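# Pack every block into the chest and close it

## Task

Place every block, and no other object, inside the chest and close its lid. When done, the chest must stand upright on the bench, and no piece of the tray may be inside the chest or above it.

## Robot and tools

Robot: two arms, left_arm (on the +y side) and right_arm, each ending in a sixteen-motor hand. right_arm has a right hand and left_arm a mirrored left hand. Measured base positions in the scene frame: left_arm (+0.036, +0.339, 0) m, right_arm (-0.040, -0.300, 0) m, each turned very slightly about z. A camera stand is fixed behind the arms. Loose objects may occasionally get nudged by an outside push.

Frames: the scene frame has its origin at table-top height, halfway between the two nominal bases, with +z up and +x pointing out over the table. Reported positions (metres), orientations (quat wxyz), targets and offsets all use these axes. Each hand also has its own hand point. In those axes, +z runs along the straight fingers toward the tips, +y points out of the palm face, and +x runs across the palm away from the thumb on the right hand and toward the thumb on the left. A rigid mast beside the wrist on the palm side can hit things. Reported hand positions may be a few cm off, more at long reach. The arm sags under load, so command a little higher than where you want the hand.

execute_actions(actions, cameras): actions holds up to 15 actions. Each action is a table of up to 15 rows, one row per 1/30 s control step, so one action lasts 0.5 s. If a table has fewer rows, its final row is held to the end. Every row is one flat list of 48 numbers covering both arms, each number in [-1, 1]:
1-6: left_arm dx, dy, dz, rx, ry, rz.
7-22: left hand motor goals.
23-24: left current_limit, speed.
25-30: right_arm dx, dy, dz, rx, ry, rz.
31-46: right hand motor goals.
47-48: right current_limit, speed.

Arm numbers are offsets, not poses. They are measured in scene-frame axes from the arm's Hand target as it stood when the action began. Every row of an action counts from that same start, not from the row before it. Sending the same offset in a later action therefore moves the hand further. A value of 1.0 equals 0.6 m for dx/dy/dz and 180 degrees for rx/ry/rz. rx, ry, rz together form one rotation vector, turned about the Hand target position. A translation longer than 1.0 gets shortened. Each step clips commanded orientation to within 40 degrees of the measured one. Send zeros to hold an arm still.

Hand goals are absolute, not offsets: 0 is a real goal angle. To keep a hand as it is, send back its hand_goal, current_limit and speed. Motor order in rows and in every result list: index_mcp, index_abd, index_pip, index_dip, thumb_cmc, thumb_axl, thumb_mcp, thumb_ipl, middle_mcp, middle_abd, middle_pip, middle_dip, ring_mcp, ring_abd, ring_pip, ring_dip. Each value sets a hinge angle linearly between its two stops. Straight positions are about: mcp -0.75, pip -0.58, dip -0.70, abd 0.00, thumb_cmc -0.71, thumb_axl -0.68, thumb_mcp -0.23, thumb_ipl -0.17. Moving toward +1 curls the fingers toward the palm and swings the thumb in front of the palm. current_limit maps -1..+1 onto 0..550 mA (minimum 11 mA). speed maps to a fraction (speed+1)/2 of 8.5 rad/s. Both start at +0.4 and -0.6 and keep the last value written.

cameras: a list of names (cam_high, cam_low, cam_left_wrist, cam_right_wrist, or "all"). If left out, all cameras are returned when actions is empty and none otherwise. Any unknown name makes the call invalid.

zoom_image(camera, region): region is [x0, y0, x1, y1] in pixels of that camera's latest image, at most 504x504. It only works for cameras shown in the latest images. cam_high and cam_low are 896x504; the wrist cameras are 672x504 fisheye.

read_manual(section): returns licence texts only. It does not move the robot.

finished_scene(scene): takes the current scene number and ends the scene permanently. Call it only once the goal holds on its own.

Results: for each arm, end_effector_position and quat, the Hand target (the next offsets start from here), joint positions, velocities and torques, and step readings. A hand often stops short of its target. Any later action, even all zeros, asks for the target again, and a remaining gap can be sent as an offset. For each hand: hand_goal, hand_measured, hand_current_ma, and hand_state. hand_state is one of moving, goal, blocked (pressing, or simply stopped short), or overload (switched off). A finger grips only while its goal lies past the object's surface. Resending hand_goal keeps a grip; resending hand_measured loosens it.

Timing: the scene keeps running while you think, and the robot holds its last command meanwhile.

Avoid: letting anything fall off the table, or leaving it off the table, which fails the task. Also avoid dropping objects, releasing moving parts, slamming the lid, and hitting fixed or heavy things hard. Never let the arms collide or press on each other, and never close one hand on the other's fingers. Do not run motors at 495 mA or more for long: after 5 s they shut down for 10 s. Motor heat builds when holding loads, reaching far, or pushing toward unreachable poses. At 85 °C a MOTOR HOT line appears. At 100 °C the arm goes limp for 30-60 s. To stop pushing against something, command the target back past the hand.

Each tool is called in YAML: its name, and indented under it one key for each argument.

## Session

execute_actions:
  actions: []

Scene clock: 0.00 s.
left_arm: end_effector_position=(+0.2518, +0.1852, +0.2504) hand_goal=(-0.754, +0.000, -0.576, -0.696, -0.714, -0.678, -0.226, -0.168, -0.754, +0.000, -0.576, -0.696, -0.754, +0.000, -0.576, -0.696) hand_measured=(-0.754, +0.000, -0.576, -0.696, -0.714, -0.678, -0.226, -0.168, -0.754, +0.000, -0.576, -0.696, -0.754, +0.000, -0.576, -0.696) hand_current_ma=(+0, +0, +0, +0, +0, +0, +0, +0, +0, +0, +0, +0, +0, +0, +0, +0) hand_state=(goal, goal, goal, goal, goal, goal, goal, goal, goal, goal, goal, goal, goal, goal, goal, goal) hand_current_limit=0.40 hand_speed=-0.60 end_effector_quat_wxyz=(+0.596, +0.236, +0.697, -0.322) | right_arm: end_effector_position=(+0.7272, +0.0156, +0.2974) hand_goal=(-0.754, +0.000, -0.576, -0.696, -0.714, -0.678, -0.226, -0.168, -0.754, +0.000, -0.576, -0.696, -0.754, +0.000, -0.576, -0.696) hand_measured=(-0.754, +0.000, -0.576, -0.696, -0.714, -0.678, -0.226, -0.168, -0.754, +0.000, -0.576, -0.696, -0.754, +0.000, -0.576, -0.696) hand_current_ma=(+0, +0, +0, +0, +0, +0, +0, +0, +0, +0, +0, +0, +0, +0, +0, +0) hand_state=(goal, goal, goal, goal, goal, goal, goal, goal, goal, goal, goal, goal, goal, goal, goal, goal) hand_current_limit=0.40 hand_speed=-0.60 end_effector_quat_wxyz=(+0.663, +0.318, +0.630, +0.248)
Joint positions: left_arm=[-1.131 0.058 0.288 -0.316 -0.287 -1.763] | right_arm=[0.466 2.08 1.5 0.583 0.571 -0.749]
Joint velocities: within noise
Joint torques (N m): no reading
Motor temperatures (°C): left_arm=[27 27 30 28 28 28] | right_arm=[28 28 31 27 25 25]
Heat: left arm: hottest elbow 30 °C; right arm: hottest elbow 31 °C.
Hand target: left_arm +0.2515, +0.1859, +0.2662; +0.604, +0.230, +0.688, -0.330 | right_arm +0.7274, +0.0157, +0.3259; +0.674, +0.319, +0.613, +0.262

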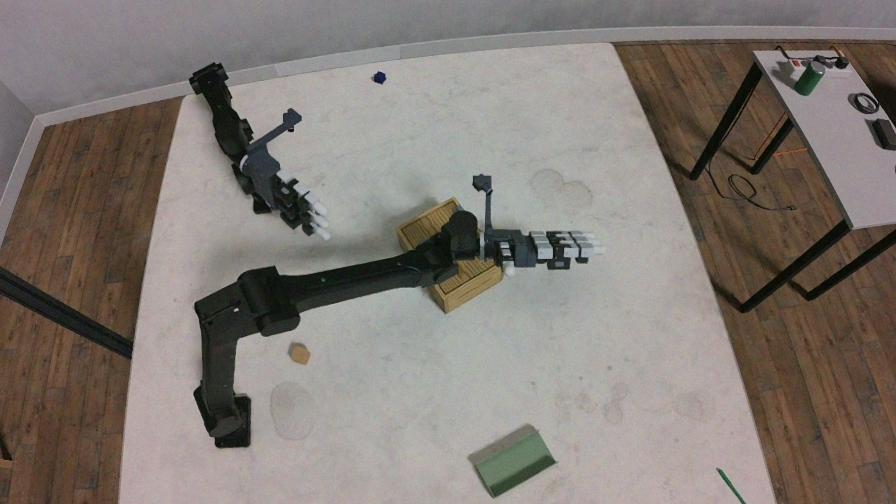

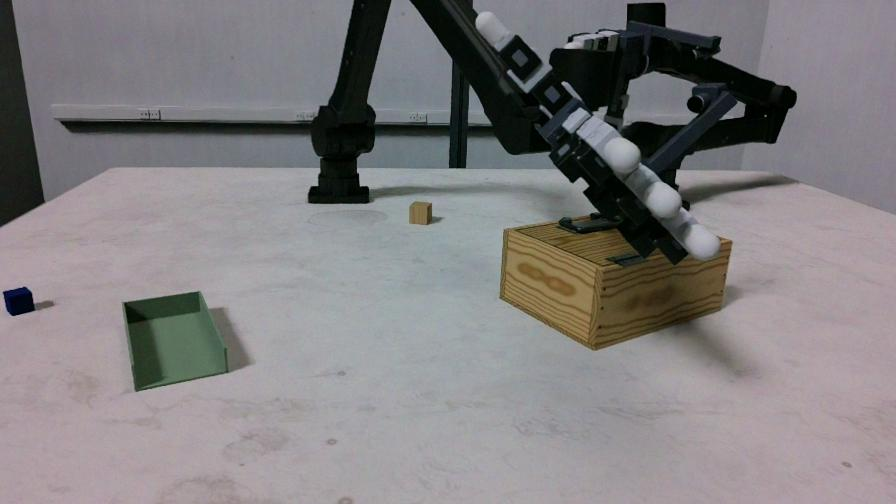

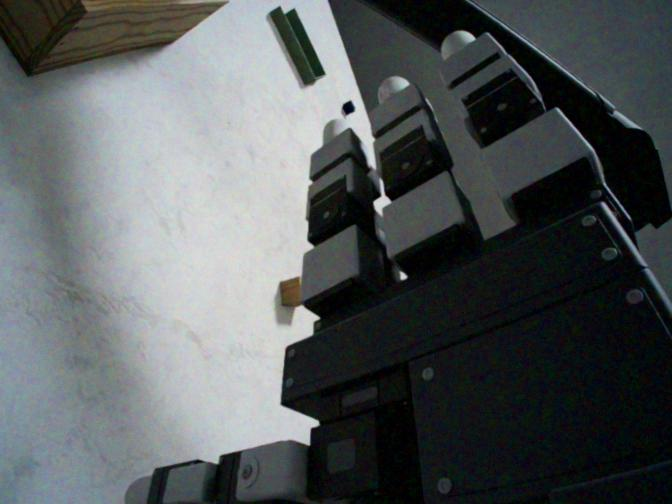

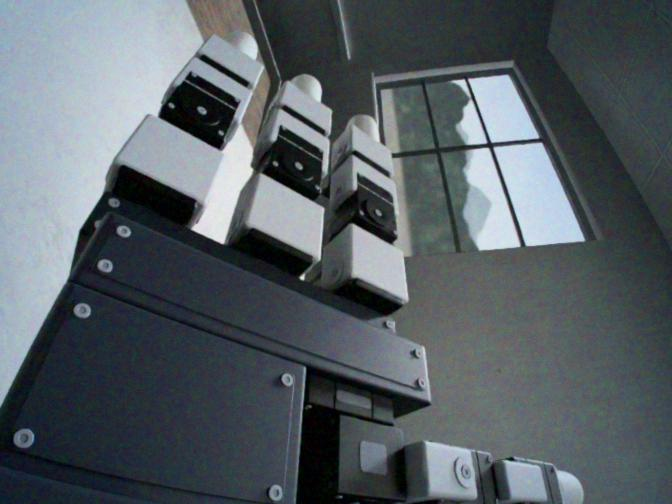

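zoom_image:
  camera: "cam_high"
  region: [370, 170, 620, 330]

zoom_image:
  camera: "cam_low"
  region: [480, 180, 760, 360]

zoom_image:
  camera: "cam_high"
  region: [430, 400, 800, 504]

zoom_image:
  camera: "cam_low"
  region: [0, 250, 260, 420]

zoom_image:
  camera: "cam_high"
  region: [340, 50, 420, 100]

zoom_image:
  camera: "cam_low"
  region: [380, 180, 460, 240]

zoom_image:
  camera: "cam_left_wrist"
  region: [200, 0, 400, 150]

Scaled by 2.016.

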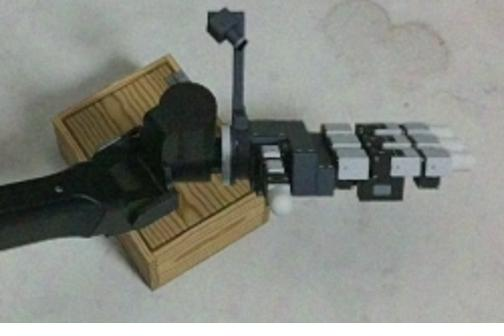

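Scaled by 1.800.

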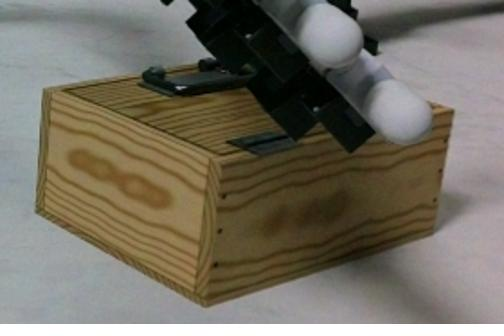

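Scaled by 1.362.

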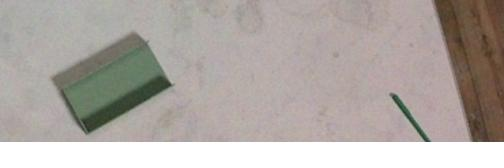

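Scaled by 1.938.

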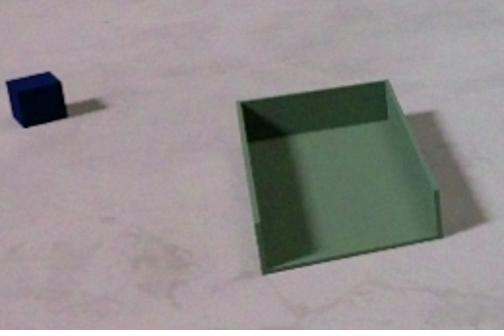

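Scaled by 6.300.

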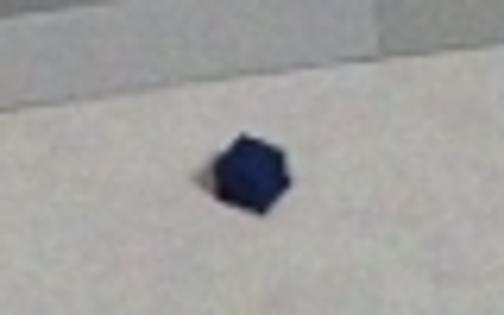

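Scaled by 6.300.

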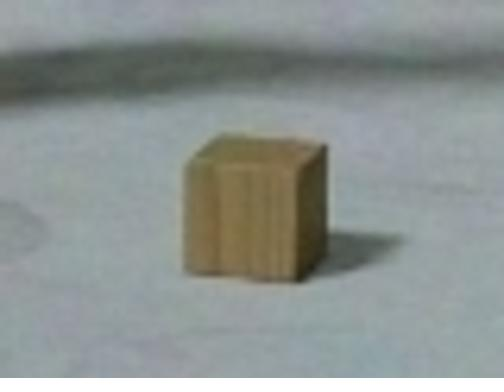

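Scaled by 2.520 from the camera's 672x504 image, which has a finer 960x720 frame.

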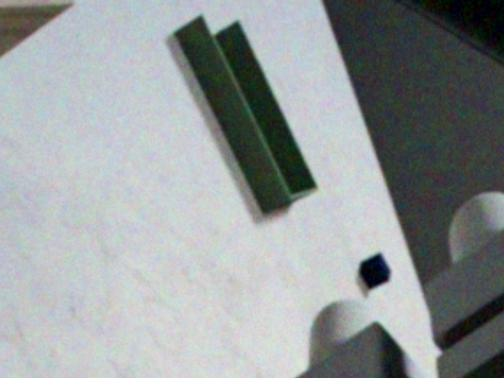

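execute_actions:
  actions:
    - [[0,0,0,0,0,0,-0.754,0,-0.576,-0.696,-0.714,-0.678,-0.226,-0.168,-0.754,0,-0.576,-0.696,-0.754,0,-0.576,-0.696,0.4,-0.6,-0.05,-0.02,0.12,0,0,0,-0.754,0,-0.576,-0.696,-0.714,-0.678,-0.226,-0.168,-0.754,0,-0.576,-0.696,-0.754,0,-0.576,-0.696,0.4,-0.6]]
    - [[0,0,0,0,0,0,-0.754,0,-0.576,-0.696,-0.714,-0.678,-0.226,-0.168,-0.754,0,-0.576,-0.696,-0.754,0,-0.576,-0.696,0.4,-0.6,-0.1,-0.05,0.15,-0.06,0.08,-0.01,-0.754,0,-0.576,-0.696,-0.714,-0.678,-0.226,-0.168,-0.754,0,-0.576,-0.696,-0.754,0,-0.576,-0.696,0.4,-0.6]]

Scene clock: 193.83 s.
left_arm: end_effector_position=(+0.2518, +0.1852, +0.2504) hand_goal=(-0.754, +0.000, -0.576, -0.696, -0.714, -0.678, -0.226, -0.168, -0.754, +0.000, -0.576, -0.696, -0.754, +0.000, -0.576, -0.696) hand_measured=(-0.754, -0.002, -0.576, -0.696, -0.714, -0.678, -0.226, -0.168, -0.754, -0.002, -0.576, -0.696, -0.754, -0.002, -0.576, -0.696) hand_current_ma=(+0, +0, +0, +0, +0, +0, +0, +0, +0, +0, +0, +0, +0, +0, +0, +0) hand_state=(goal, goal, goal, goal, goal, goal, goal, goal, goal, goal, goal, goal, goal, goal, goal, goal) hand_current_limit=0.40 hand_speed=-0.60 end_effector_quat_wxyz=(+0.596, +0.236, +0.697, -0.322) | right_arm: end_effector_position=(+0.6375, -0.0321, +0.4596) hand_goal=(-0.754, +0.000, -0.576, -0.696, -0.714, -0.678, -0.226, -0.168, -0.754, +0.000, -0.576, -0.696, -0.754, +0.000, -0.576, -0.696) hand_measured=(-0.762, +0.002, -0.576, -0.696, -0.720, -0.678, -0.226, -0.168, -0.760, +0.002, -0.576, -0.696, -0.760, +0.002, -0.576, -0.696) hand_current_ma=(-2, +0, +0, +0, -1, +0, +0, +0, -1, +0, +0, +0, -1, +0, +0, +0) hand_state=(goal, goal, goal, goal, goal, goal, goal, goal, goal, goal, goal, goal, goal, goal, goal, goal) hand_current_limit=0.40 hand_speed=-0.60 end_effector_quat_wxyz=(+0.615, +0.292, +0.720, +0.136)
Joint positions: left_arm=[-1.131 0.058 0.288 -0.316 -0.287 -1.763] | right_arm=[0.466 1.584 1.428 -0.101 0.613 -0.817]
Joint torques (N m): left_arm=[0.85 3.55 10.67 2.19 -0.02 0.02] | right_arm=[2.08 -13.86 13.74 1.8 0.02 0.02]
Motor temperatures (°C): left_arm=[26 27 45 28 27 27] | right_arm=[28 38 43 27 25 24]
Heat: left arm: hottest elbow 45 °C; right arm: hottest elbow 43 °C.
Hand target: left_arm +0.2515, +0.1859, +0.2662; +0.604, +0.230, +0.688, -0.330 | right_arm +0.6374, -0.0263, +0.4881; +0.623, +0.295, +0.709, +0.151
Off the commanded pose: left_arm 0.016 m, 2 deg | right_arm 0.029 m, 2 deg.
Step readings (end_effector_position of left_arm | right_arm):
0: (+0.2518, +0.1852, +0.2504) | (+0.7272, +0.0156, +0.2974)
1: (+0.2518, +0.1852, +0.2504) | (+0.7272, +0.0156, +0.2976)
2: (+0.2518, +0.1852, +0.2504) | (+0.7271, +0.0156, +0.2987)
4: (+0.2518, +0.1852, +0.2504) | (+0.7254, +0.0147, +0.3009)
8: (+0.2518, +0.1852, +0.2504) | (+0.7156, +0.0097, +0.3300)
15: (+0.2518, +0.1852, +0.2504) | (+0.6975, +0.0005, +0.3983)
16: (+0.2518, +0.1852, +0.2504) | (+0.6964, -0.0003, +0.4021)
17: (+0.2518, +0.1852, +0.2504) | (+0.6958, -0.0006, +0.4015)
19: (+0.2518, +0.1852, +0.2504) | (+0.6891, -0.0039, +0.3936)
23: (+0.2518, +0.1852, +0.2504) | (+0.6655, -0.0162, +0.4114)
30: (+0.2518, +0.1852, +0.2504) | (+0.6288, -0.0363, +0.4825)

execute_actions:
  actions:
    - [[0,0,0,0,0,0,-0.754,0,-0.576,-0.696,-0.714,-0.678,-0.226,-0.168,-0.754,0,-0.576,-0.696,-0.754,0,-0.576,-0.696,0.4,-0.6,-0.163,-0.155,-0.02,-0.09,0.13,-0.01,-0.754,0,-0.576,-0.696,-0.714,-0.678,-0.226,-0.168,-0.754,0,-0.576,-0.696,-0.754,0,-0.576,-0.696,0.4,-0.6]]
    - [[0,0,0,0,0,0,-0.754,0,-0.576,-0.696,-0.714,-0.678,-0.226,-0.168,-0.754,0,-0.576,-0.696,-0.754,0,-0.576,-0.696,0.4,-0.6,-0.163,-0.155,-0.02,-0.09,0.13,-0.01,-0.754,0,-0.576,-0.696,-0.714,-0.678,-0.226,-0.168,-0.754,0,-0.576,-0.696,-0.754,0,-0.576,-0.696,0.4,-0.6]]
    - [[0,0,0,0,0,0,-0.754,0,-0.576,-0.696,-0.714,-0.678,-0.226,-0.168,-0.754,0,-0.576,-0.696,-0.754,0,-0.576,-0.696,0.4,-0.6,-0.163,-0.155,-0.02,-0.09,0.13,-0.01,-0.754,0,-0.576,-0.696,-0.714,-0.678,-0.226,-0.168,-0.754,0,-0.576,-0.696,-0.754,0,-0.576,-0.696,0.4,-0.6]]
    - [[0,0,0,0,0,0,-0.754,0,-0.576,-0.696,-0.714,-0.678,-0.226,-0.168,-0.754,0,-0.576,-0.696,-0.754,0,-0.576,-0.696,0.4,-0.6,-0.1,-0.1,-0.02,-0.09,0.13,-0.01,-0.754,0,-0.576,-0.696,-0.714,-0.678,-0.226,-0.168,-0.754,0,-0.576,-0.696,-0.754,0,-0.576,-0.696,0.4,-0.6]]
  cameras: ["all"]

Scene clock: 228.83 s.
left_arm: end_effector_position=(+0.2518, +0.1852, +0.2504) hand_goal=(-0.754, +0.000, -0.576, -0.696, -0.714, -0.678, -0.226, -0.168, -0.754, +0.000, -0.576, -0.696, -0.754, +0.000, -0.576, -0.696) hand_measured=(-0.754, -0.002, -0.576, -0.696, -0.714, -0.678, -0.226, -0.168, -0.754, -0.002, -0.576, -0.696, -0.754, -0.002, -0.576, -0.696) hand_current_ma=(+0, +0, +0, +0, +0, +0, +0, +0, +0, +0, +0, +0, +0, +0, +0, +0) hand_state=(goal, goal, goal, goal, goal, goal, goal, goal, goal, goal, goal, goal, goal, goal, goal, goal) hand_current_limit=0.40 hand_speed=-0.60 end_effector_quat_wxyz=(+0.596, +0.236, +0.697, -0.322) | right_arm: end_effector_position=(+0.2853, -0.3658, +0.4411) hand_goal=(-0.754, +0.000, -0.576, -0.696, -0.714, -0.678, -0.226, -0.168, -0.754, +0.000, -0.576, -0.696, -0.754, +0.000, -0.576, -0.696) hand_measured=(-0.746, +0.004, -0.576, -0.696, -0.708, -0.678, -0.224, -0.168, -0.746, +0.002, -0.576, -0.696, -0.746, +0.002, -0.576, -0.696) hand_current_ma=(+2, +0, +0, +0, +1, +0, +0, +0, +2, +0, +0, +0, +2, +0, +0, +0) hand_state=(goal, goal, goal, goal, goal, goal, goal, goal, goal, goal, goal, goal, goal, goal, goal, goal) hand_current_limit=0.40 hand_speed=-0.60 end_effector_quat_wxyz=(+0.131, -0.052, +0.872, -0.469)
Joint positions: left_arm=[-1.131 0.058 0.288 -0.316 -0.287 -1.763] | right_arm=[0.091 1.038 1.519 -1.679 0.971 -1.801]
Joint torques (N m): left_arm=[0.85 3.37 10.8 2.19 -0.02 0.03] | right_arm=[1.38 -2.78 8.4 0.77 0.73 -0.06]
Heat: left arm: hottest elbow 45 °C; right arm: hottest elbow 44 °C.
Hand target: left_arm +0.2515, +0.1859, +0.2662; +0.604, +0.230, +0.688, -0.330 | right_arm +0.2841, -0.3653, +0.4401; -0.001, +0.005, +0.871, -0.492
Off the commanded pose: left_arm 0.016 m, 2 deg | right_arm 0.002 m, 17 deg.
joint sent to its limit (right arm) — joint 4 (wrist pitch), lower limit. The joint targets are off in orientation, not in position.
Step readings (end_effector_position of left_arm | right_arm):
0: (+0.2518, +0.1852, +0.2504) | (+0.6375, -0.0321, +0.4596)
1: (+0.2518, +0.1852, +0.2504) | (+0.6374, -0.0321, +0.4585)
2: (+0.2518, +0.1852, +0.2504) | (+0.6358, -0.0329, +0.4548)
4: (+0.2518, +0.1852, +0.2504) | (+0.6212, -0.0405, +0.4357)
8: (+0.2518, +0.1852, +0.2504) | (+0.5787, -0.0786, +0.4284)
15: (+0.2518, +0.1852, +0.2504) | (+0.5325, -0.1229, +0.4680)
16: (+0.2518, +0.1852, +0.2504) | (+0.5307, -0.1235, +0.4690)
17: (+0.2518, +0.1852, +0.2504) | (+0.5273, -0.1256, +0.4641)
19: (+0.2518, +0.1852, +0.2504) | (+0.5096, -0.1377, +0.4429)
23: (+0.2518, +0.1852, +0.2504) | (+0.4690, -0.1845, +0.4195)
30: (+0.2518, +0.1852, +0.2504) | (+0.4389, -0.2131, +0.4462)
31: (+0.2518, +0.1852, +0.2504) | (+0.4365, -0.2142, +0.4486)
32: (+0.2518, +0.1852, +0.2504) | (+0.4306, -0.2181, +0.4473)
34: (+0.2518, +0.1852, +0.2504) | (+0.4094, -0.2367, +0.4368)
38: (+0.2518, +0.1852, +0.2504) | (+0.3717, -0.2830, +0.4258)
45: (+0.2518, +0.1852, +0.2504) | (+0.3465, -0.3019, +0.4320)
46: (+0.2518, +0.1852, +0.2504) | (+0.3455, -0.3026, +0.4320)
47: (+0.2518, +0.1852, +0.2504) | (+0.3434, -0.3070, +0.4324)
49: (+0.2518, +0.1852, +0.2504) | (+0.3368, -0.3232, +0.4340)
53: (+0.2518, +0.1852, +0.2504) | (+0.3134, -0.3540, +0.4393)
60: (+0.2518, +0.1852, +0.2504) | (+0.2904, -0.3645, +0.4464)
camera_calibration:
cam_right_wrist: T_world_to_cam=[[0.789639, 0.495021, -0.362524, 0.153766], [0.163637, 0.399538, 0.901993, -0.347204], [0.591348, -0.771572, 0.234488, -0.435363], [0, 0, 0, 1]] pos_world=[0.192847, -0.27331, 0.471006]

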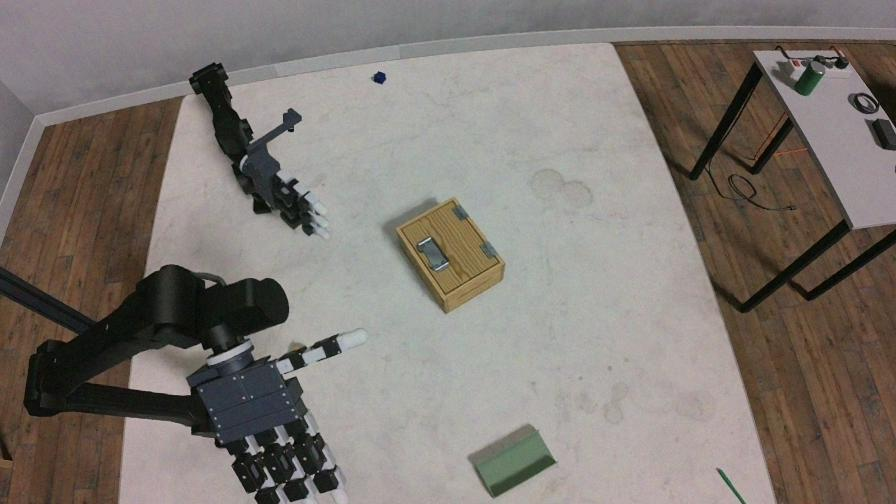

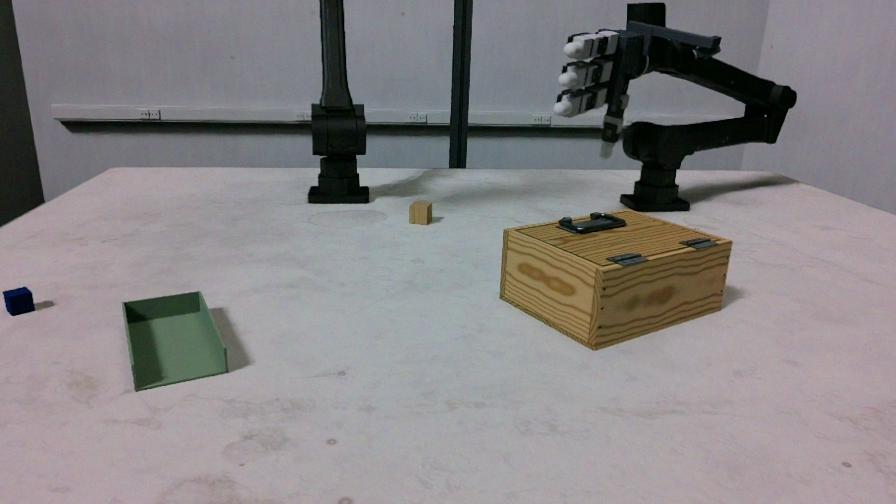

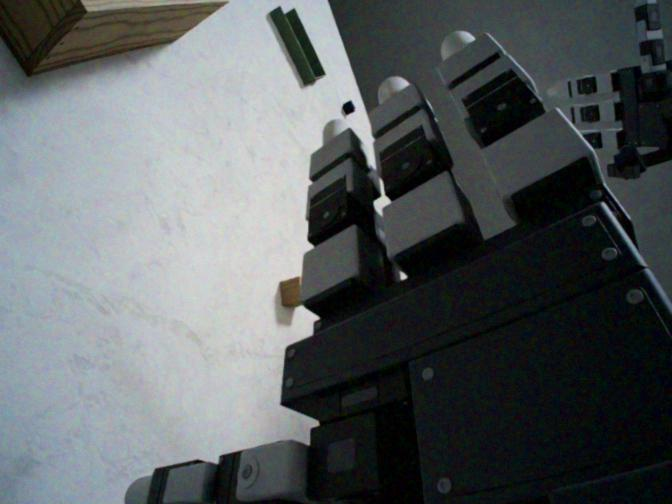

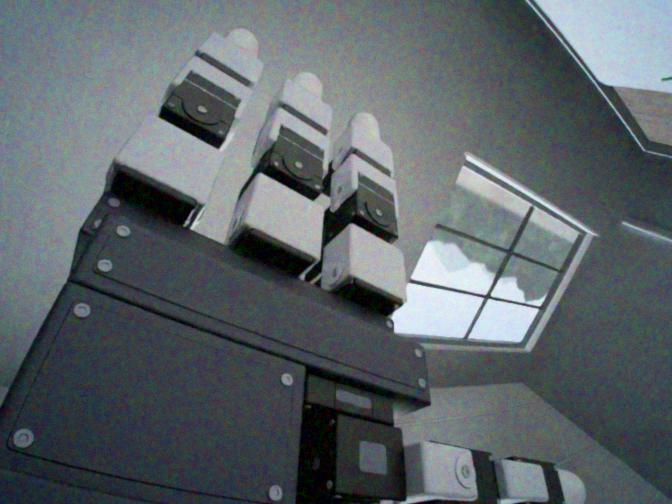

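zoom_image:
  camera: "cam_high"
  region: [390, 190, 510, 320]

zoom_image:
  camera: "cam_low"
  region: [490, 200, 750, 360]

Scaled by 3.877.

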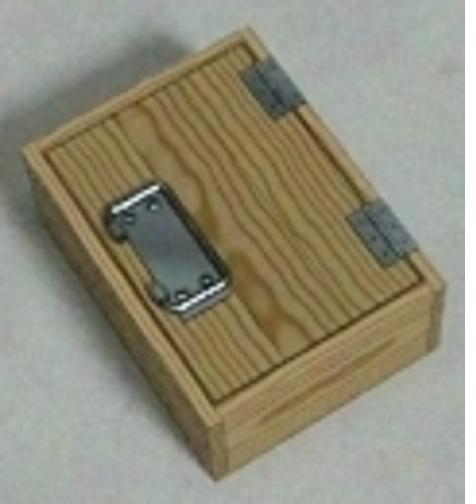

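Scaled by 1.938.

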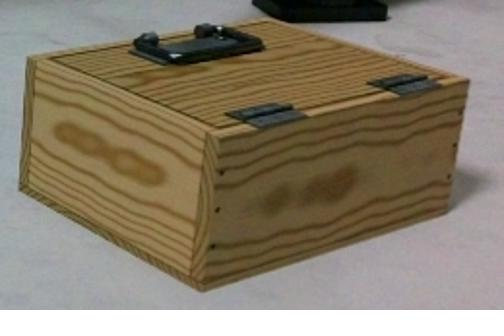

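execute_actions:
  actions:
    - [[0,0,0,0,0,0,-0.754,0,-0.576,-0.696,-0.714,-0.678,-0.226,-0.168,-0.754,0,-0.576,-0.696,-0.754,0,-0.576,-0.696,0.4,-0.6,0.03,0.087,-0.005,0.0968,-0.0617,-0.1092,-0.274,0.167,0.08,-0.043,-0.1,-0.678,-0.226,-0.168,-0.274,-0.167,0.08,-0.043,-0.89,0,-0.576,-0.696,0.4,-0.6]]
    - [[0,0,0,0,0,0,-0.754,0,-0.576,-0.696,-0.714,-0.678,-0.226,-0.168,-0.754,0,-0.576,-0.696,-0.754,0,-0.576,-0.696,0.4,-0.6,0.03,0.087,-0.005,0.0968,-0.0617,-0.1092,-0.274,0.167,0.08,-0.043,0.686,-0.678,-0.226,-0.168,-0.274,-0.167,0.08,-0.043,-0.89,0,-0.576,-0.696,0.4,-0.6]]
    - [[0,0,0,0,0,0,-0.754,0,-0.576,-0.696,-0.714,-0.678,-0.226,-0.168,-0.754,0,-0.576,-0.696,-0.754,0,-0.576,-0.696,0.4,-0.6,0.03,0.087,-0.005,0.0968,-0.0617,-0.1092,-0.274,0.167,0.08,-0.043,0.686,-0.678,-0.226,-0.168,-0.274,-0.167,0.08,-0.043,-0.89,0,-0.576,-0.696,0.4,-0.6]]
  cameras: ["cam_high"]

Scene clock: 431.50 s.
left_arm: end_effector_position=(+0.2518, +0.1852, +0.2504) hand_goal=(-0.754, +0.000, -0.576, -0.696, -0.714, -0.678, -0.226, -0.168, -0.754, +0.000, -0.576, -0.696, -0.754, +0.000, -0.576, -0.696) hand_measured=(-0.754, -0.002, -0.576, -0.696, -0.714, -0.678, -0.226, -0.168, -0.754, -0.002, -0.576, -0.696, -0.754, -0.002, -0.576, -0.696) hand_current_ma=(+0, +0, +0, +0, +0, +0, +0, +0, +0, +0, +0, +0, +0, +0, +0, +0) hand_state=(goal, goal, goal, goal, goal, goal, goal, goal, goal, goal, goal, goal, goal, goal, goal, goal) hand_current_limit=0.40 hand_speed=-0.60 end_effector_quat_wxyz=(+0.596, +0.236, +0.697, -0.322) | right_arm: end_effector_position=(+0.3364, -0.2134, +0.4220) hand_goal=(-0.274, +0.166, +0.080, -0.044, +0.686, -0.678, -0.226, -0.168, -0.274, -0.168, +0.080, -0.044, -0.890, +0.000, -0.576, -0.696) hand_measured=(-0.280, +0.130, +0.072, -0.048, +0.686, -0.678, -0.224, -0.168, -0.280, -0.136, +0.078, -0.046, -0.888, +0.002, -0.576, -0.696) hand_current_ma=(-1, -21, -1, +0, +0, +0, +0, +0, -1, +17, +0, +0, +0, +0, +0, +0) hand_state=(goal, blocked, goal, goal, goal, goal, goal, goal, goal, blocked, goal, goal, goal, goal, goal, goal) hand_current_limit=0.40 hand_speed=-0.60 end_effector_quat_wxyz=(+0.102, +0.520, +0.842, +0.099)
Joint positions: left_arm=[-1.131 0.058 0.288 -0.316 -0.287 -1.763] | right_arm=[0.241 1.014 1.409 -1.679 0.006 -0.227]
Joint torques (N m): left_arm=[0.73 3.43 10.67 2.22 -0.03 0.03] | right_arm=[2.49 -2.9 10.43 0.85 -0.31 0.1]
Motor temperatures (°C): left_arm=[25 27 48 28 26 26] | right_arm=[27 30 40 27 28 24]
Heat: left arm: hottest elbow 48 °C; right arm: hottest elbow 40 °C.
Hand target: left_arm +0.2515, +0.1859, +0.2662; +0.604, +0.230, +0.688, -0.330 | right_arm +0.3381, -0.2088, +0.4310; -0.003, +0.541, +0.841, +0.002
Off the commanded pose: left_arm 0.016 m, 2 deg | right_arm 0.010 m, 17 deg.
joint sent to its limit (right arm) — joint 4 (wrist pitch), lower limit. The joint targets are off in orientation, not in position.
Step readings (end_effector_position of left_arm | right_arm):
0: (+0.2518, +0.1852, +0.2504) | (+0.2852, -0.3658, +0.4411)
1: (+0.2518, +0.1852, +0.2504) | (+0.2855, -0.3647, +0.4406)
2: (+0.2518, +0.1852, +0.2504) | (+0.2872, -0.3583, +0.4382)
4: (+0.2518, +0.1852, +0.2504) | (+0.2913, -0.3387, +0.4325)
8: (+0.2518, +0.1852, +0.2504) | (+0.2983, -0.3183, +0.4284)
15: (+0.2518, +0.1852, +0.2504) | (+0.3030, -0.3085, +0.4297)
16: (+0.2518, +0.1852, +0.2504) | (+0.3036, -0.3068, +0.4300)
17: (+0.2518, +0.1852, +0.2504) | (+0.3047, -0.3008, +0.4303)
19: (+0.2518, +0.1852, +0.2504) | (+0.3070, -0.2838, +0.4294)
23: (+0.2518, +0.1852, +0.2504) | (+0.3120, -0.2663, +0.4258)
30: (+0.2518, +0.1852, +0.2504) | (+0.3209, -0.2626, +0.4238)
31: (+0.2518, +0.1852, +0.2504) | (+0.3216, -0.2613, +0.4243)
32: (+0.2518, +0.1852, +0.2504) | (+0.3226, -0.2561, +0.4253)
34: (+0.2518, +0.1852, +0.2504) | (+0.3237, -0.2367, +0.4269)
38: (+0.2518, +0.1852, +0.2504) | (+0.3244, -0.2087, +0.4272)
45: (+0.2518, +0.1852, +0.2504) | (+0.3320, -0.2069, +0.4248)
Images, in order (width x height): cam_high 896x504.

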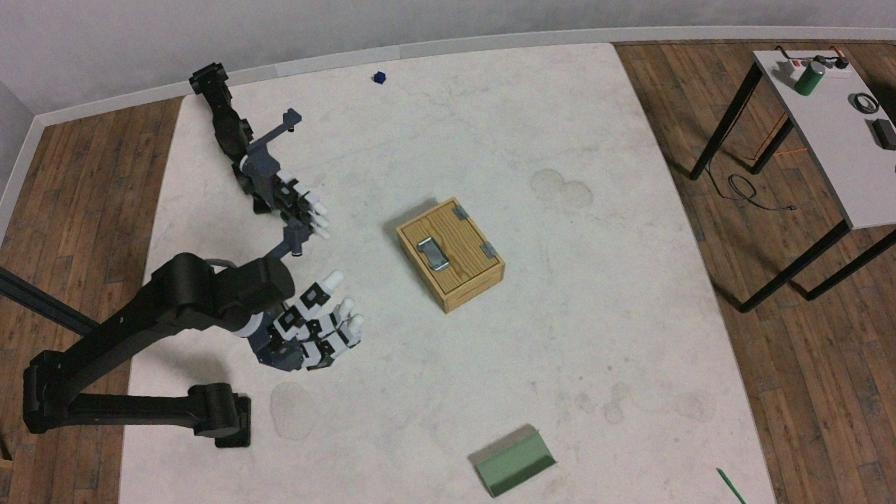

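execute_actions:
  actions:
    - [[0,0,0,0,0,0,-0.754,0,-0.576,-0.696,-0.714,-0.678,-0.226,-0.168,-0.754,0,-0.576,-0.696,-0.754,0,-0.576,-0.696,0.4,-0.6,0.12,0.04,0,0.0362,0.1004,-0.1076,-0.274,0.167,0.08,-0.043,0.686,-0.678,-0.226,-0.168,-0.274,-0.167,0.08,-0.043,-0.89,0,-0.576,-0.696,0.4,-0.6]]
    - [[0,0,0,0,0,0,-0.754,0,-0.576,-0.696,-0.714,-0.678,-0.226,-0.168,-0.754,0,-0.576,-0.696,-0.754,0,-0.576,-0.696,0.4,-0.6,0.08,0.08,0,0.0362,0.1004,-0.1076,-0.274,0.167,0.08,-0.043,0.686,-0.678,-0.226,-0.168,-0.274,-0.167,0.08,-0.043,-0.89,0,-0.576,-0.696,0.4,-0.6]]
    - [[0,0,0,0,0,0,-0.754,0,-0.576,-0.696,-0.714,-0.678,-0.226,-0.168,-0.754,0,-0.576,-0.696,-0.754,0,-0.576,-0.696,0.4,-0.6,0.03,0.12,0,0.0362,0.1004,-0.1076,-0.274,0.167,0.08,-0.043,0.686,-0.678,-0.226,-0.168,-0.274,-0.167,0.08,-0.043,-0.89,0,-0.576,-0.696,0.4,-0.6]]
    - [[0,0,0,0,0,0,-0.754,0,-0.576,-0.696,-0.714,-0.678,-0.226,-0.168,-0.754,0,-0.576,-0.696,-0.754,0,-0.576,-0.696,0.4,-0.6,0.0,0.1,0,0.0362,0.1004,-0.1076,-0.274,0.167,0.08,-0.043,0.686,-0.678,-0.226,-0.168,-0.274,-0.167,0.08,-0.043,-0.89,0,-0.576,-0.696,0.4,-0.6]]
  cameras: ["all"]

Scene clock: 456.20 s.
left_arm: end_effector_position=(+0.2518, +0.1852, +0.2504) hand_goal=(-0.754, +0.000, -0.576, -0.696, -0.714, -0.678, -0.226, -0.168, -0.754, +0.000, -0.576, -0.696, -0.754, +0.000, -0.576, -0.696) hand_measured=(-0.754, -0.002, -0.576, -0.696, -0.714, -0.678, -0.226, -0.168, -0.754, -0.002, -0.576, -0.696, -0.754, -0.002, -0.576, -0.696) hand_current_ma=(+0, +0, +0, +0, +0, +0, +0, +0, +0, +0, +0, +0, +0, +0, +0, +0) hand_state=(goal, goal, goal, goal, goal, goal, goal, goal, goal, goal, goal, goal, goal, goal, goal, goal) hand_current_limit=0.40 hand_speed=-0.60 end_effector_quat_wxyz=(+0.596, +0.236, +0.697, -0.322) | right_arm: end_effector_position=(+0.4744, +0.0014, +0.4057) hand_goal=(-0.274, +0.166, +0.080, -0.044, +0.686, -0.678, -0.226, -0.168, -0.274, -0.168, +0.080, -0.044, -0.890, +0.000, -0.576, -0.696) hand_measured=(-0.272, +0.130, +0.076, -0.048, +0.680, -0.678, -0.224, -0.168, -0.272, -0.138, +0.080, -0.046, -0.882, -0.002, -0.576, -0.696) hand_current_ma=(+0, -21, +0, +0, -1, +0, +0, +0, +0, +16, +0, +0, +2, +0, +0, +0) hand_state=(goal, blocked, goal, goal, goal, goal, goal, goal, goal, blocked, goal, goal, goal, goal, goal, goal) hand_current_limit=0.40 hand_speed=-0.60 end_effector_quat_wxyz=(-0.584, +0.804, +0.108, -0.038)
Joint positions: left_arm=[-1.131 0.058 0.288 -0.316 -0.287 -1.763] | right_arm=[0.3 1.905 2.301 -1.683 -1.237 1.802]
Joint torques (N m): left_arm=[0.97 3.43 10.65 2.14 -0.03 0.02] | right_arm=[0.44 -16.97 12.53 0.64 -1.18 0.1]
Heat: left arm: hottest elbow 49 °C; right arm: hottest elbow 44 °C.
Hand target: left_arm +0.2515, +0.1859, +0.2662; +0.604, +0.230, +0.688, -0.330 | right_arm +0.4761, -0.0047, +0.4310; -0.560, +0.801, +0.173, -0.125
Off the commanded pose: left_arm 0.016 m, 2 deg | right_arm 0.026 m, 13 deg.
joint sent to its limit (right arm) — joint 4 (wrist pitch), lower limit. The joint targets are off in orientation, not in position.
Step readings (end_effector_position of left_arm | right_arm):
0: (+0.2518, +0.1852, +0.2504) | (+0.3364, -0.2135, +0.4220)
1: (+0.2518, +0.1852, +0.2504) | (+0.3367, -0.2130, +0.4216)
2: (+0.2518, +0.1852, +0.2504) | (+0.3377, -0.2106, +0.4209)
4: (+0.2518, +0.1852, +0.2504) | (+0.3486, -0.2006, +0.4232)
8: (+0.2518, +0.1852, +0.2504) | (+0.3861, -0.1847, +0.4170)
15: (+0.2518, +0.1852, +0.2504) | (+0.4091, -0.1830, +0.3828)
16: (+0.2518, +0.1852, +0.2504) | (+0.4090, -0.1830, +0.3841)
17: (+0.2518, +0.1852, +0.2504) | (+0.4096, -0.1798, +0.3876)
19: (+0.2518, +0.1852, +0.2504) | (+0.4177, -0.1668, +0.4036)
23: (+0.2518, +0.1852, +0.2504) | (+0.4382, -0.1387, +0.4253)
30: (+0.2518, +0.1852, +0.2504) | (+0.4528, -0.1274, +0.4027)
31: (+0.2518, +0.1852, +0.2504) | (+0.4532, -0.1262, +0.4007)
32: (+0.2518, +0.1852, +0.2504) | (+0.4536, -0.1219, +0.4003)
34: (+0.2518, +0.1852, +0.2504) | (+0.4592, -0.1053, +0.4077)
38: (+0.2518, +0.1852, +0.2504) | (+0.4685, -0.0704, +0.4207)
45: (+0.2518, +0.1852, +0.2504) | (+0.4711, -0.0521, +0.4109)
46: (+0.2518, +0.1852, +0.2504) | (+0.4710, -0.0514, +0.4097)
47: (+0.2518, +0.1852, +0.2504) | (+0.4695, -0.0463, +0.4111)
49: (+0.2518, +0.1852, +0.2504) | (+0.4707, -0.0308, +0.4210)
53: (+0.2518, +0.1852, +0.2504) | (+0.4736, -0.0078, +0.4304)
60: (+0.2518, +0.1852, +0.2504) | (+0.4765, +0.0031, +0.4080)
camera_calibration:
cam_right_wrist: T_world_to_cam=[[-0.702324, -0.340809, -0.624972, 0.625315], [-0.320497, -0.632544, 0.705103, -0.181868], [-0.635628, 0.695512, 0.335022, 0.283621], [0, 0, 0, 1]] pos_world=[0.561163, -0.0991884, 0.42402]

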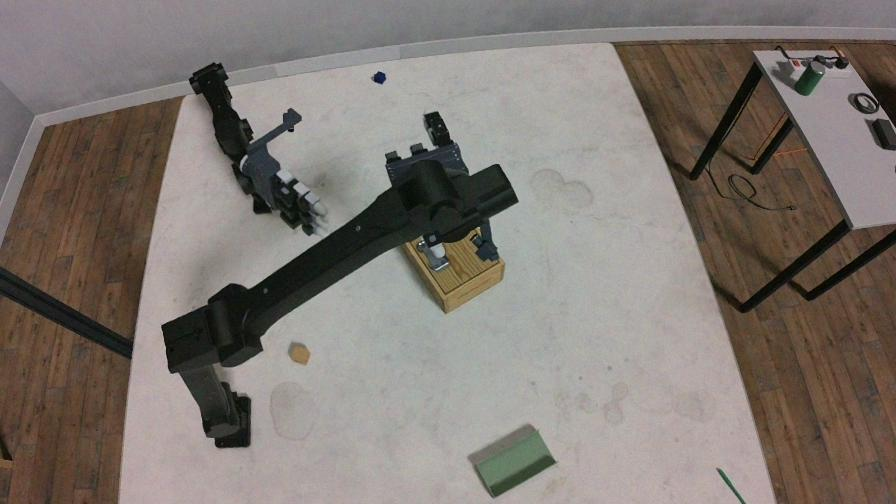

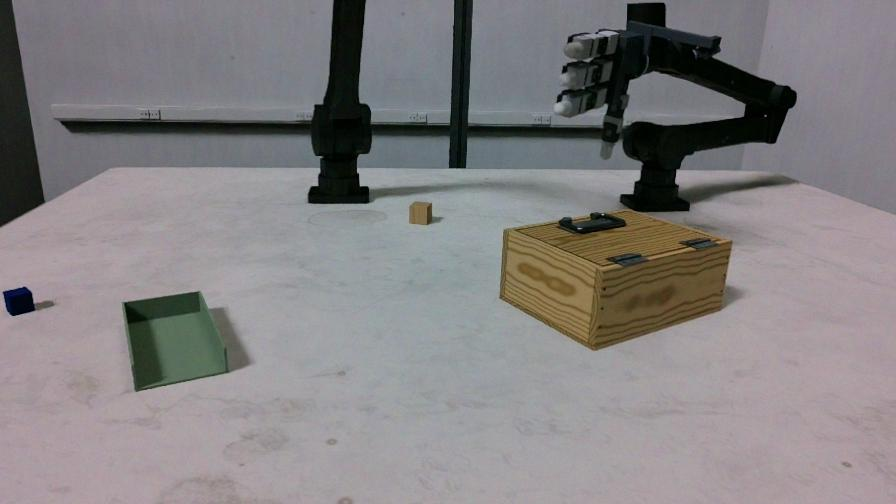

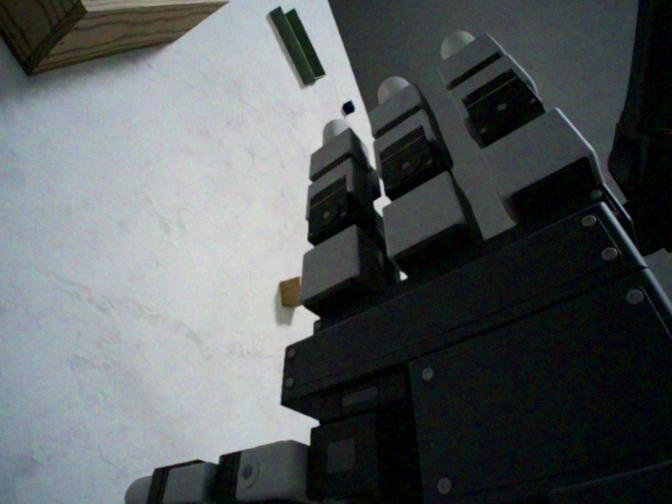

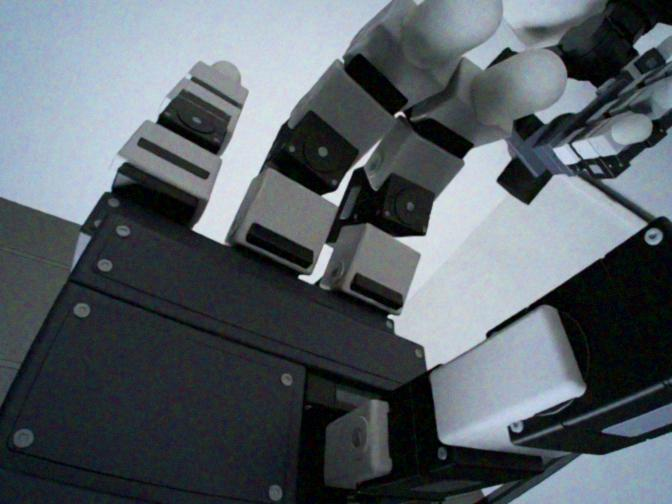

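execute_actions:
  actions:
    - [[0,0,0,0,0,0,-0.754,0,-0.576,-0.696,-0.714,-0.678,-0.226,-0.168,-0.754,0,-0.576,-0.696,-0.754,0,-0.576,-0.696,0.4,-0.6,0.01,0.06,-0.12,0,0,0,-0.274,0.167,0.08,-0.043,0.686,-0.678,-0.226,-0.168,-0.274,-0.167,0.08,-0.043,-0.89,0,-0.576,-0.696,0.4,-0.6]]
    - [[0,0,0,0,0,0,-0.754,0,-0.576,-0.696,-0.714,-0.678,-0.226,-0.168,-0.754,0,-0.576,-0.696,-0.754,0,-0.576,-0.696,0.4,-0.6,0.01,0.06,-0.12,0,0,0,-0.274,0.167,0.08,-0.043,0.686,-0.678,-0.226,-0.168,-0.274,-0.167,0.08,-0.043,-0.89,0,-0.576,-0.696,0.4,-0.6]]
  cameras: ["cam_high", "cam_low", "cam_right_wrist"]

Scene clock: 480.70 s.
left_arm: end_effector_position=(+0.2518, +0.1852, +0.2504) hand_goal=(-0.754, +0.000, -0.576, -0.696, -0.714, -0.678, -0.226, -0.168, -0.754, +0.000, -0.576, -0.696, -0.754, +0.000, -0.576, -0.696) hand_measured=(-0.754, -0.002, -0.576, -0.696, -0.714, -0.678, -0.226, -0.168, -0.754, -0.002, -0.576, -0.696, -0.754, -0.002, -0.576, -0.696) hand_current_ma=(+0, +0, +0, +0, +0, +0, +0, +0, +0, +0, +0, +0, +0, +0, +0, +0) hand_state=(goal, goal, goal, goal, goal, goal, goal, goal, goal, goal, goal, goal, goal, goal, goal, goal) hand_current_limit=0.40 hand_speed=-0.60 end_effector_quat_wxyz=(+0.596, +0.236, +0.697, -0.322) | right_arm: end_effector_position=(+0.4875, +0.0672, +0.2716) hand_goal=(-0.274, +0.166, +0.080, -0.044, +0.686, -0.678, -0.226, -0.168, -0.274, -0.168, +0.080, -0.044, -0.890, +0.000, -0.576, -0.696) hand_measured=(-0.272, +0.130, +0.076, -0.048, +0.682, -0.678, -0.224, -0.168, -0.272, -0.138, +0.080, -0.046, -0.882, -0.002, -0.576, -0.696) hand_current_ma=(+0, -21, +0, +0, +0, +0, +0, +0, +0, +16, +0, +0, +2, +0, +0, +0) hand_state=(goal, blocked, goal, goal, goal, goal, goal, goal, goal, blocked, goal, goal, goal, goal, goal, goal) hand_current_limit=0.40 hand_speed=-0.60 end_effector_quat_wxyz=(-0.561, +0.807, +0.144, -0.116)
Joint positions: left_arm=[-1.131 0.058 0.288 -0.316 -0.287 -1.763] | right_arm=[0.402 2.097 2.256 -1.683 -1.219 1.649]
Joint torques (N m): left_arm=[0.67 3.49 10.71 2.19 -0.02 0.02] | right_arm=[1.38 -20.13 9.68 0.32 -1.09 -0.12]
Motor temperatures (°C): left_arm=[25 27 49 28 26 26] | right_arm=[27 31 47 27 29 24]
Heat: left arm: hottest elbow 49 °C; right arm: hottest elbow 47 °C.
Hand target: left_arm +0.2515, +0.1859, +0.2662; +0.604, +0.230, +0.688, -0.330 | right_arm +0.4881, +0.0671, +0.2871; -0.560, +0.801, +0.173, -0.125
Off the commanded pose: left_arm 0.016 m, 2 deg | right_arm 0.015 m, 4 deg.
joint sent to its limit (right arm) — joint 4 (wrist pitch), lower limit. The joint targets are off in orientation, not in position.
Step readings (end_effector_position of left_arm | right_arm):
0: (+0.2518, +0.1852, +0.2504) | (+0.4743, +0.0014, +0.4057)
1: (+0.2518, +0.1852, +0.2504) | (+0.4743, +0.0014, +0.4057)
2: (+0.2518, +0.1852, +0.2504) | (+0.4746, +0.0015, +0.4053)
4: (+0.2518, +0.1852, +0.2504) | (+0.4760, +0.0029, +0.4028)
8: (+0.2518, +0.1852, +0.2504) | (+0.4777, +0.0120, +0.3868)
15: (+0.2518, +0.1852, +0.2504) | (+0.4826, +0.0296, +0.3510)
16: (+0.2518, +0.1852, +0.2504) | (+0.4833, +0.0304, +0.3483)
17: (+0.2518, +0.1852, +0.2504) | (+0.4839, +0.0317, +0.3452)
19: (+0.2518, +0.1852, +0.2504) | (+0.4850, +0.0346, +0.3374)
23: (+0.2518, +0.1852, +0.2504) | (+0.4860, +0.0472, +0.3132)
30: (+0.2518, +0.1852, +0.2504) | (+0.4867, +0.0668, +0.2741)
camera_calibration:
cam_right_wrist: T_world_to_cam=[[-0.687366, -0.477722, -0.547091, 0.553845], [-0.16788, -0.628349, 0.759601, -0.130969], [-0.706643, 0.61397, 0.351706, 0.326641], [0, 0, 0, 1]] pos_world=[0.589526, -0.0182579, 0.287606]
Images, in order (width x height): cam_high 896x504, cam_low 896x504, cam_right_wrist 672x504.

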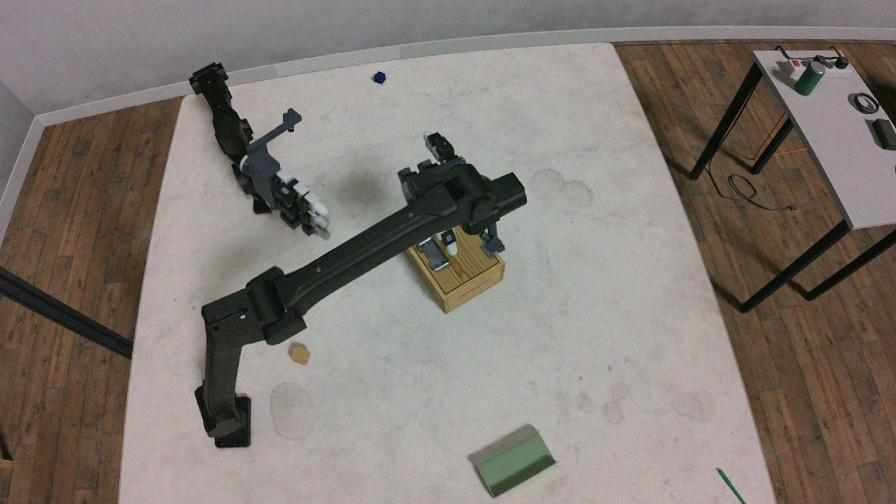

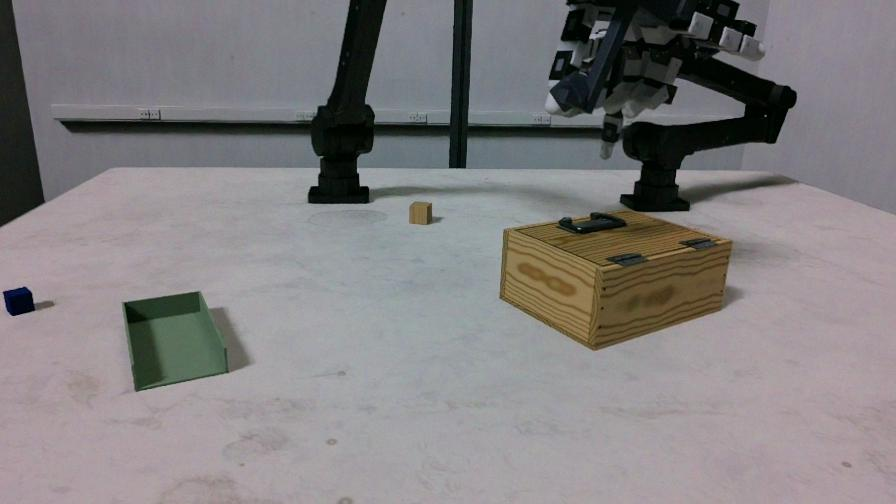

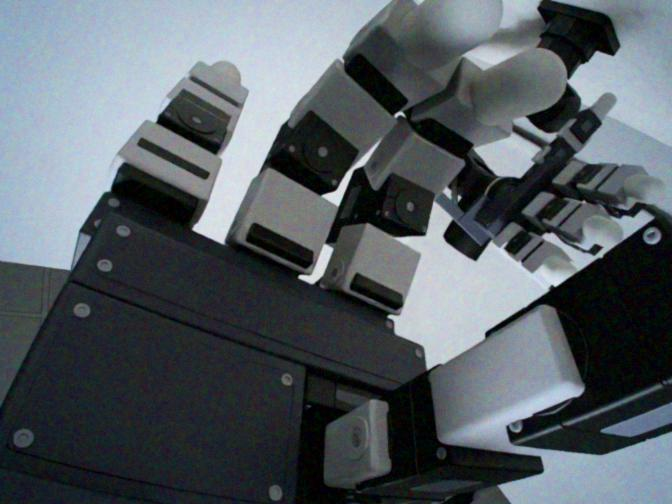

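zoom_image:
  camera: "cam_high"
  region: [380, 120, 560, 320]

zoom_image:
  camera: "cam_low"
  region: [520, 0, 780, 250]

Scaled by 2.520.

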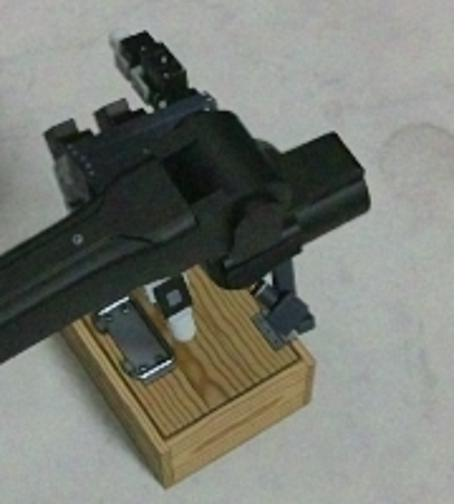

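Scaled by 1.938.

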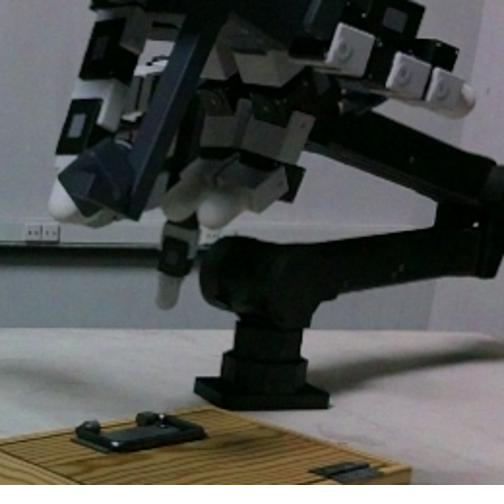

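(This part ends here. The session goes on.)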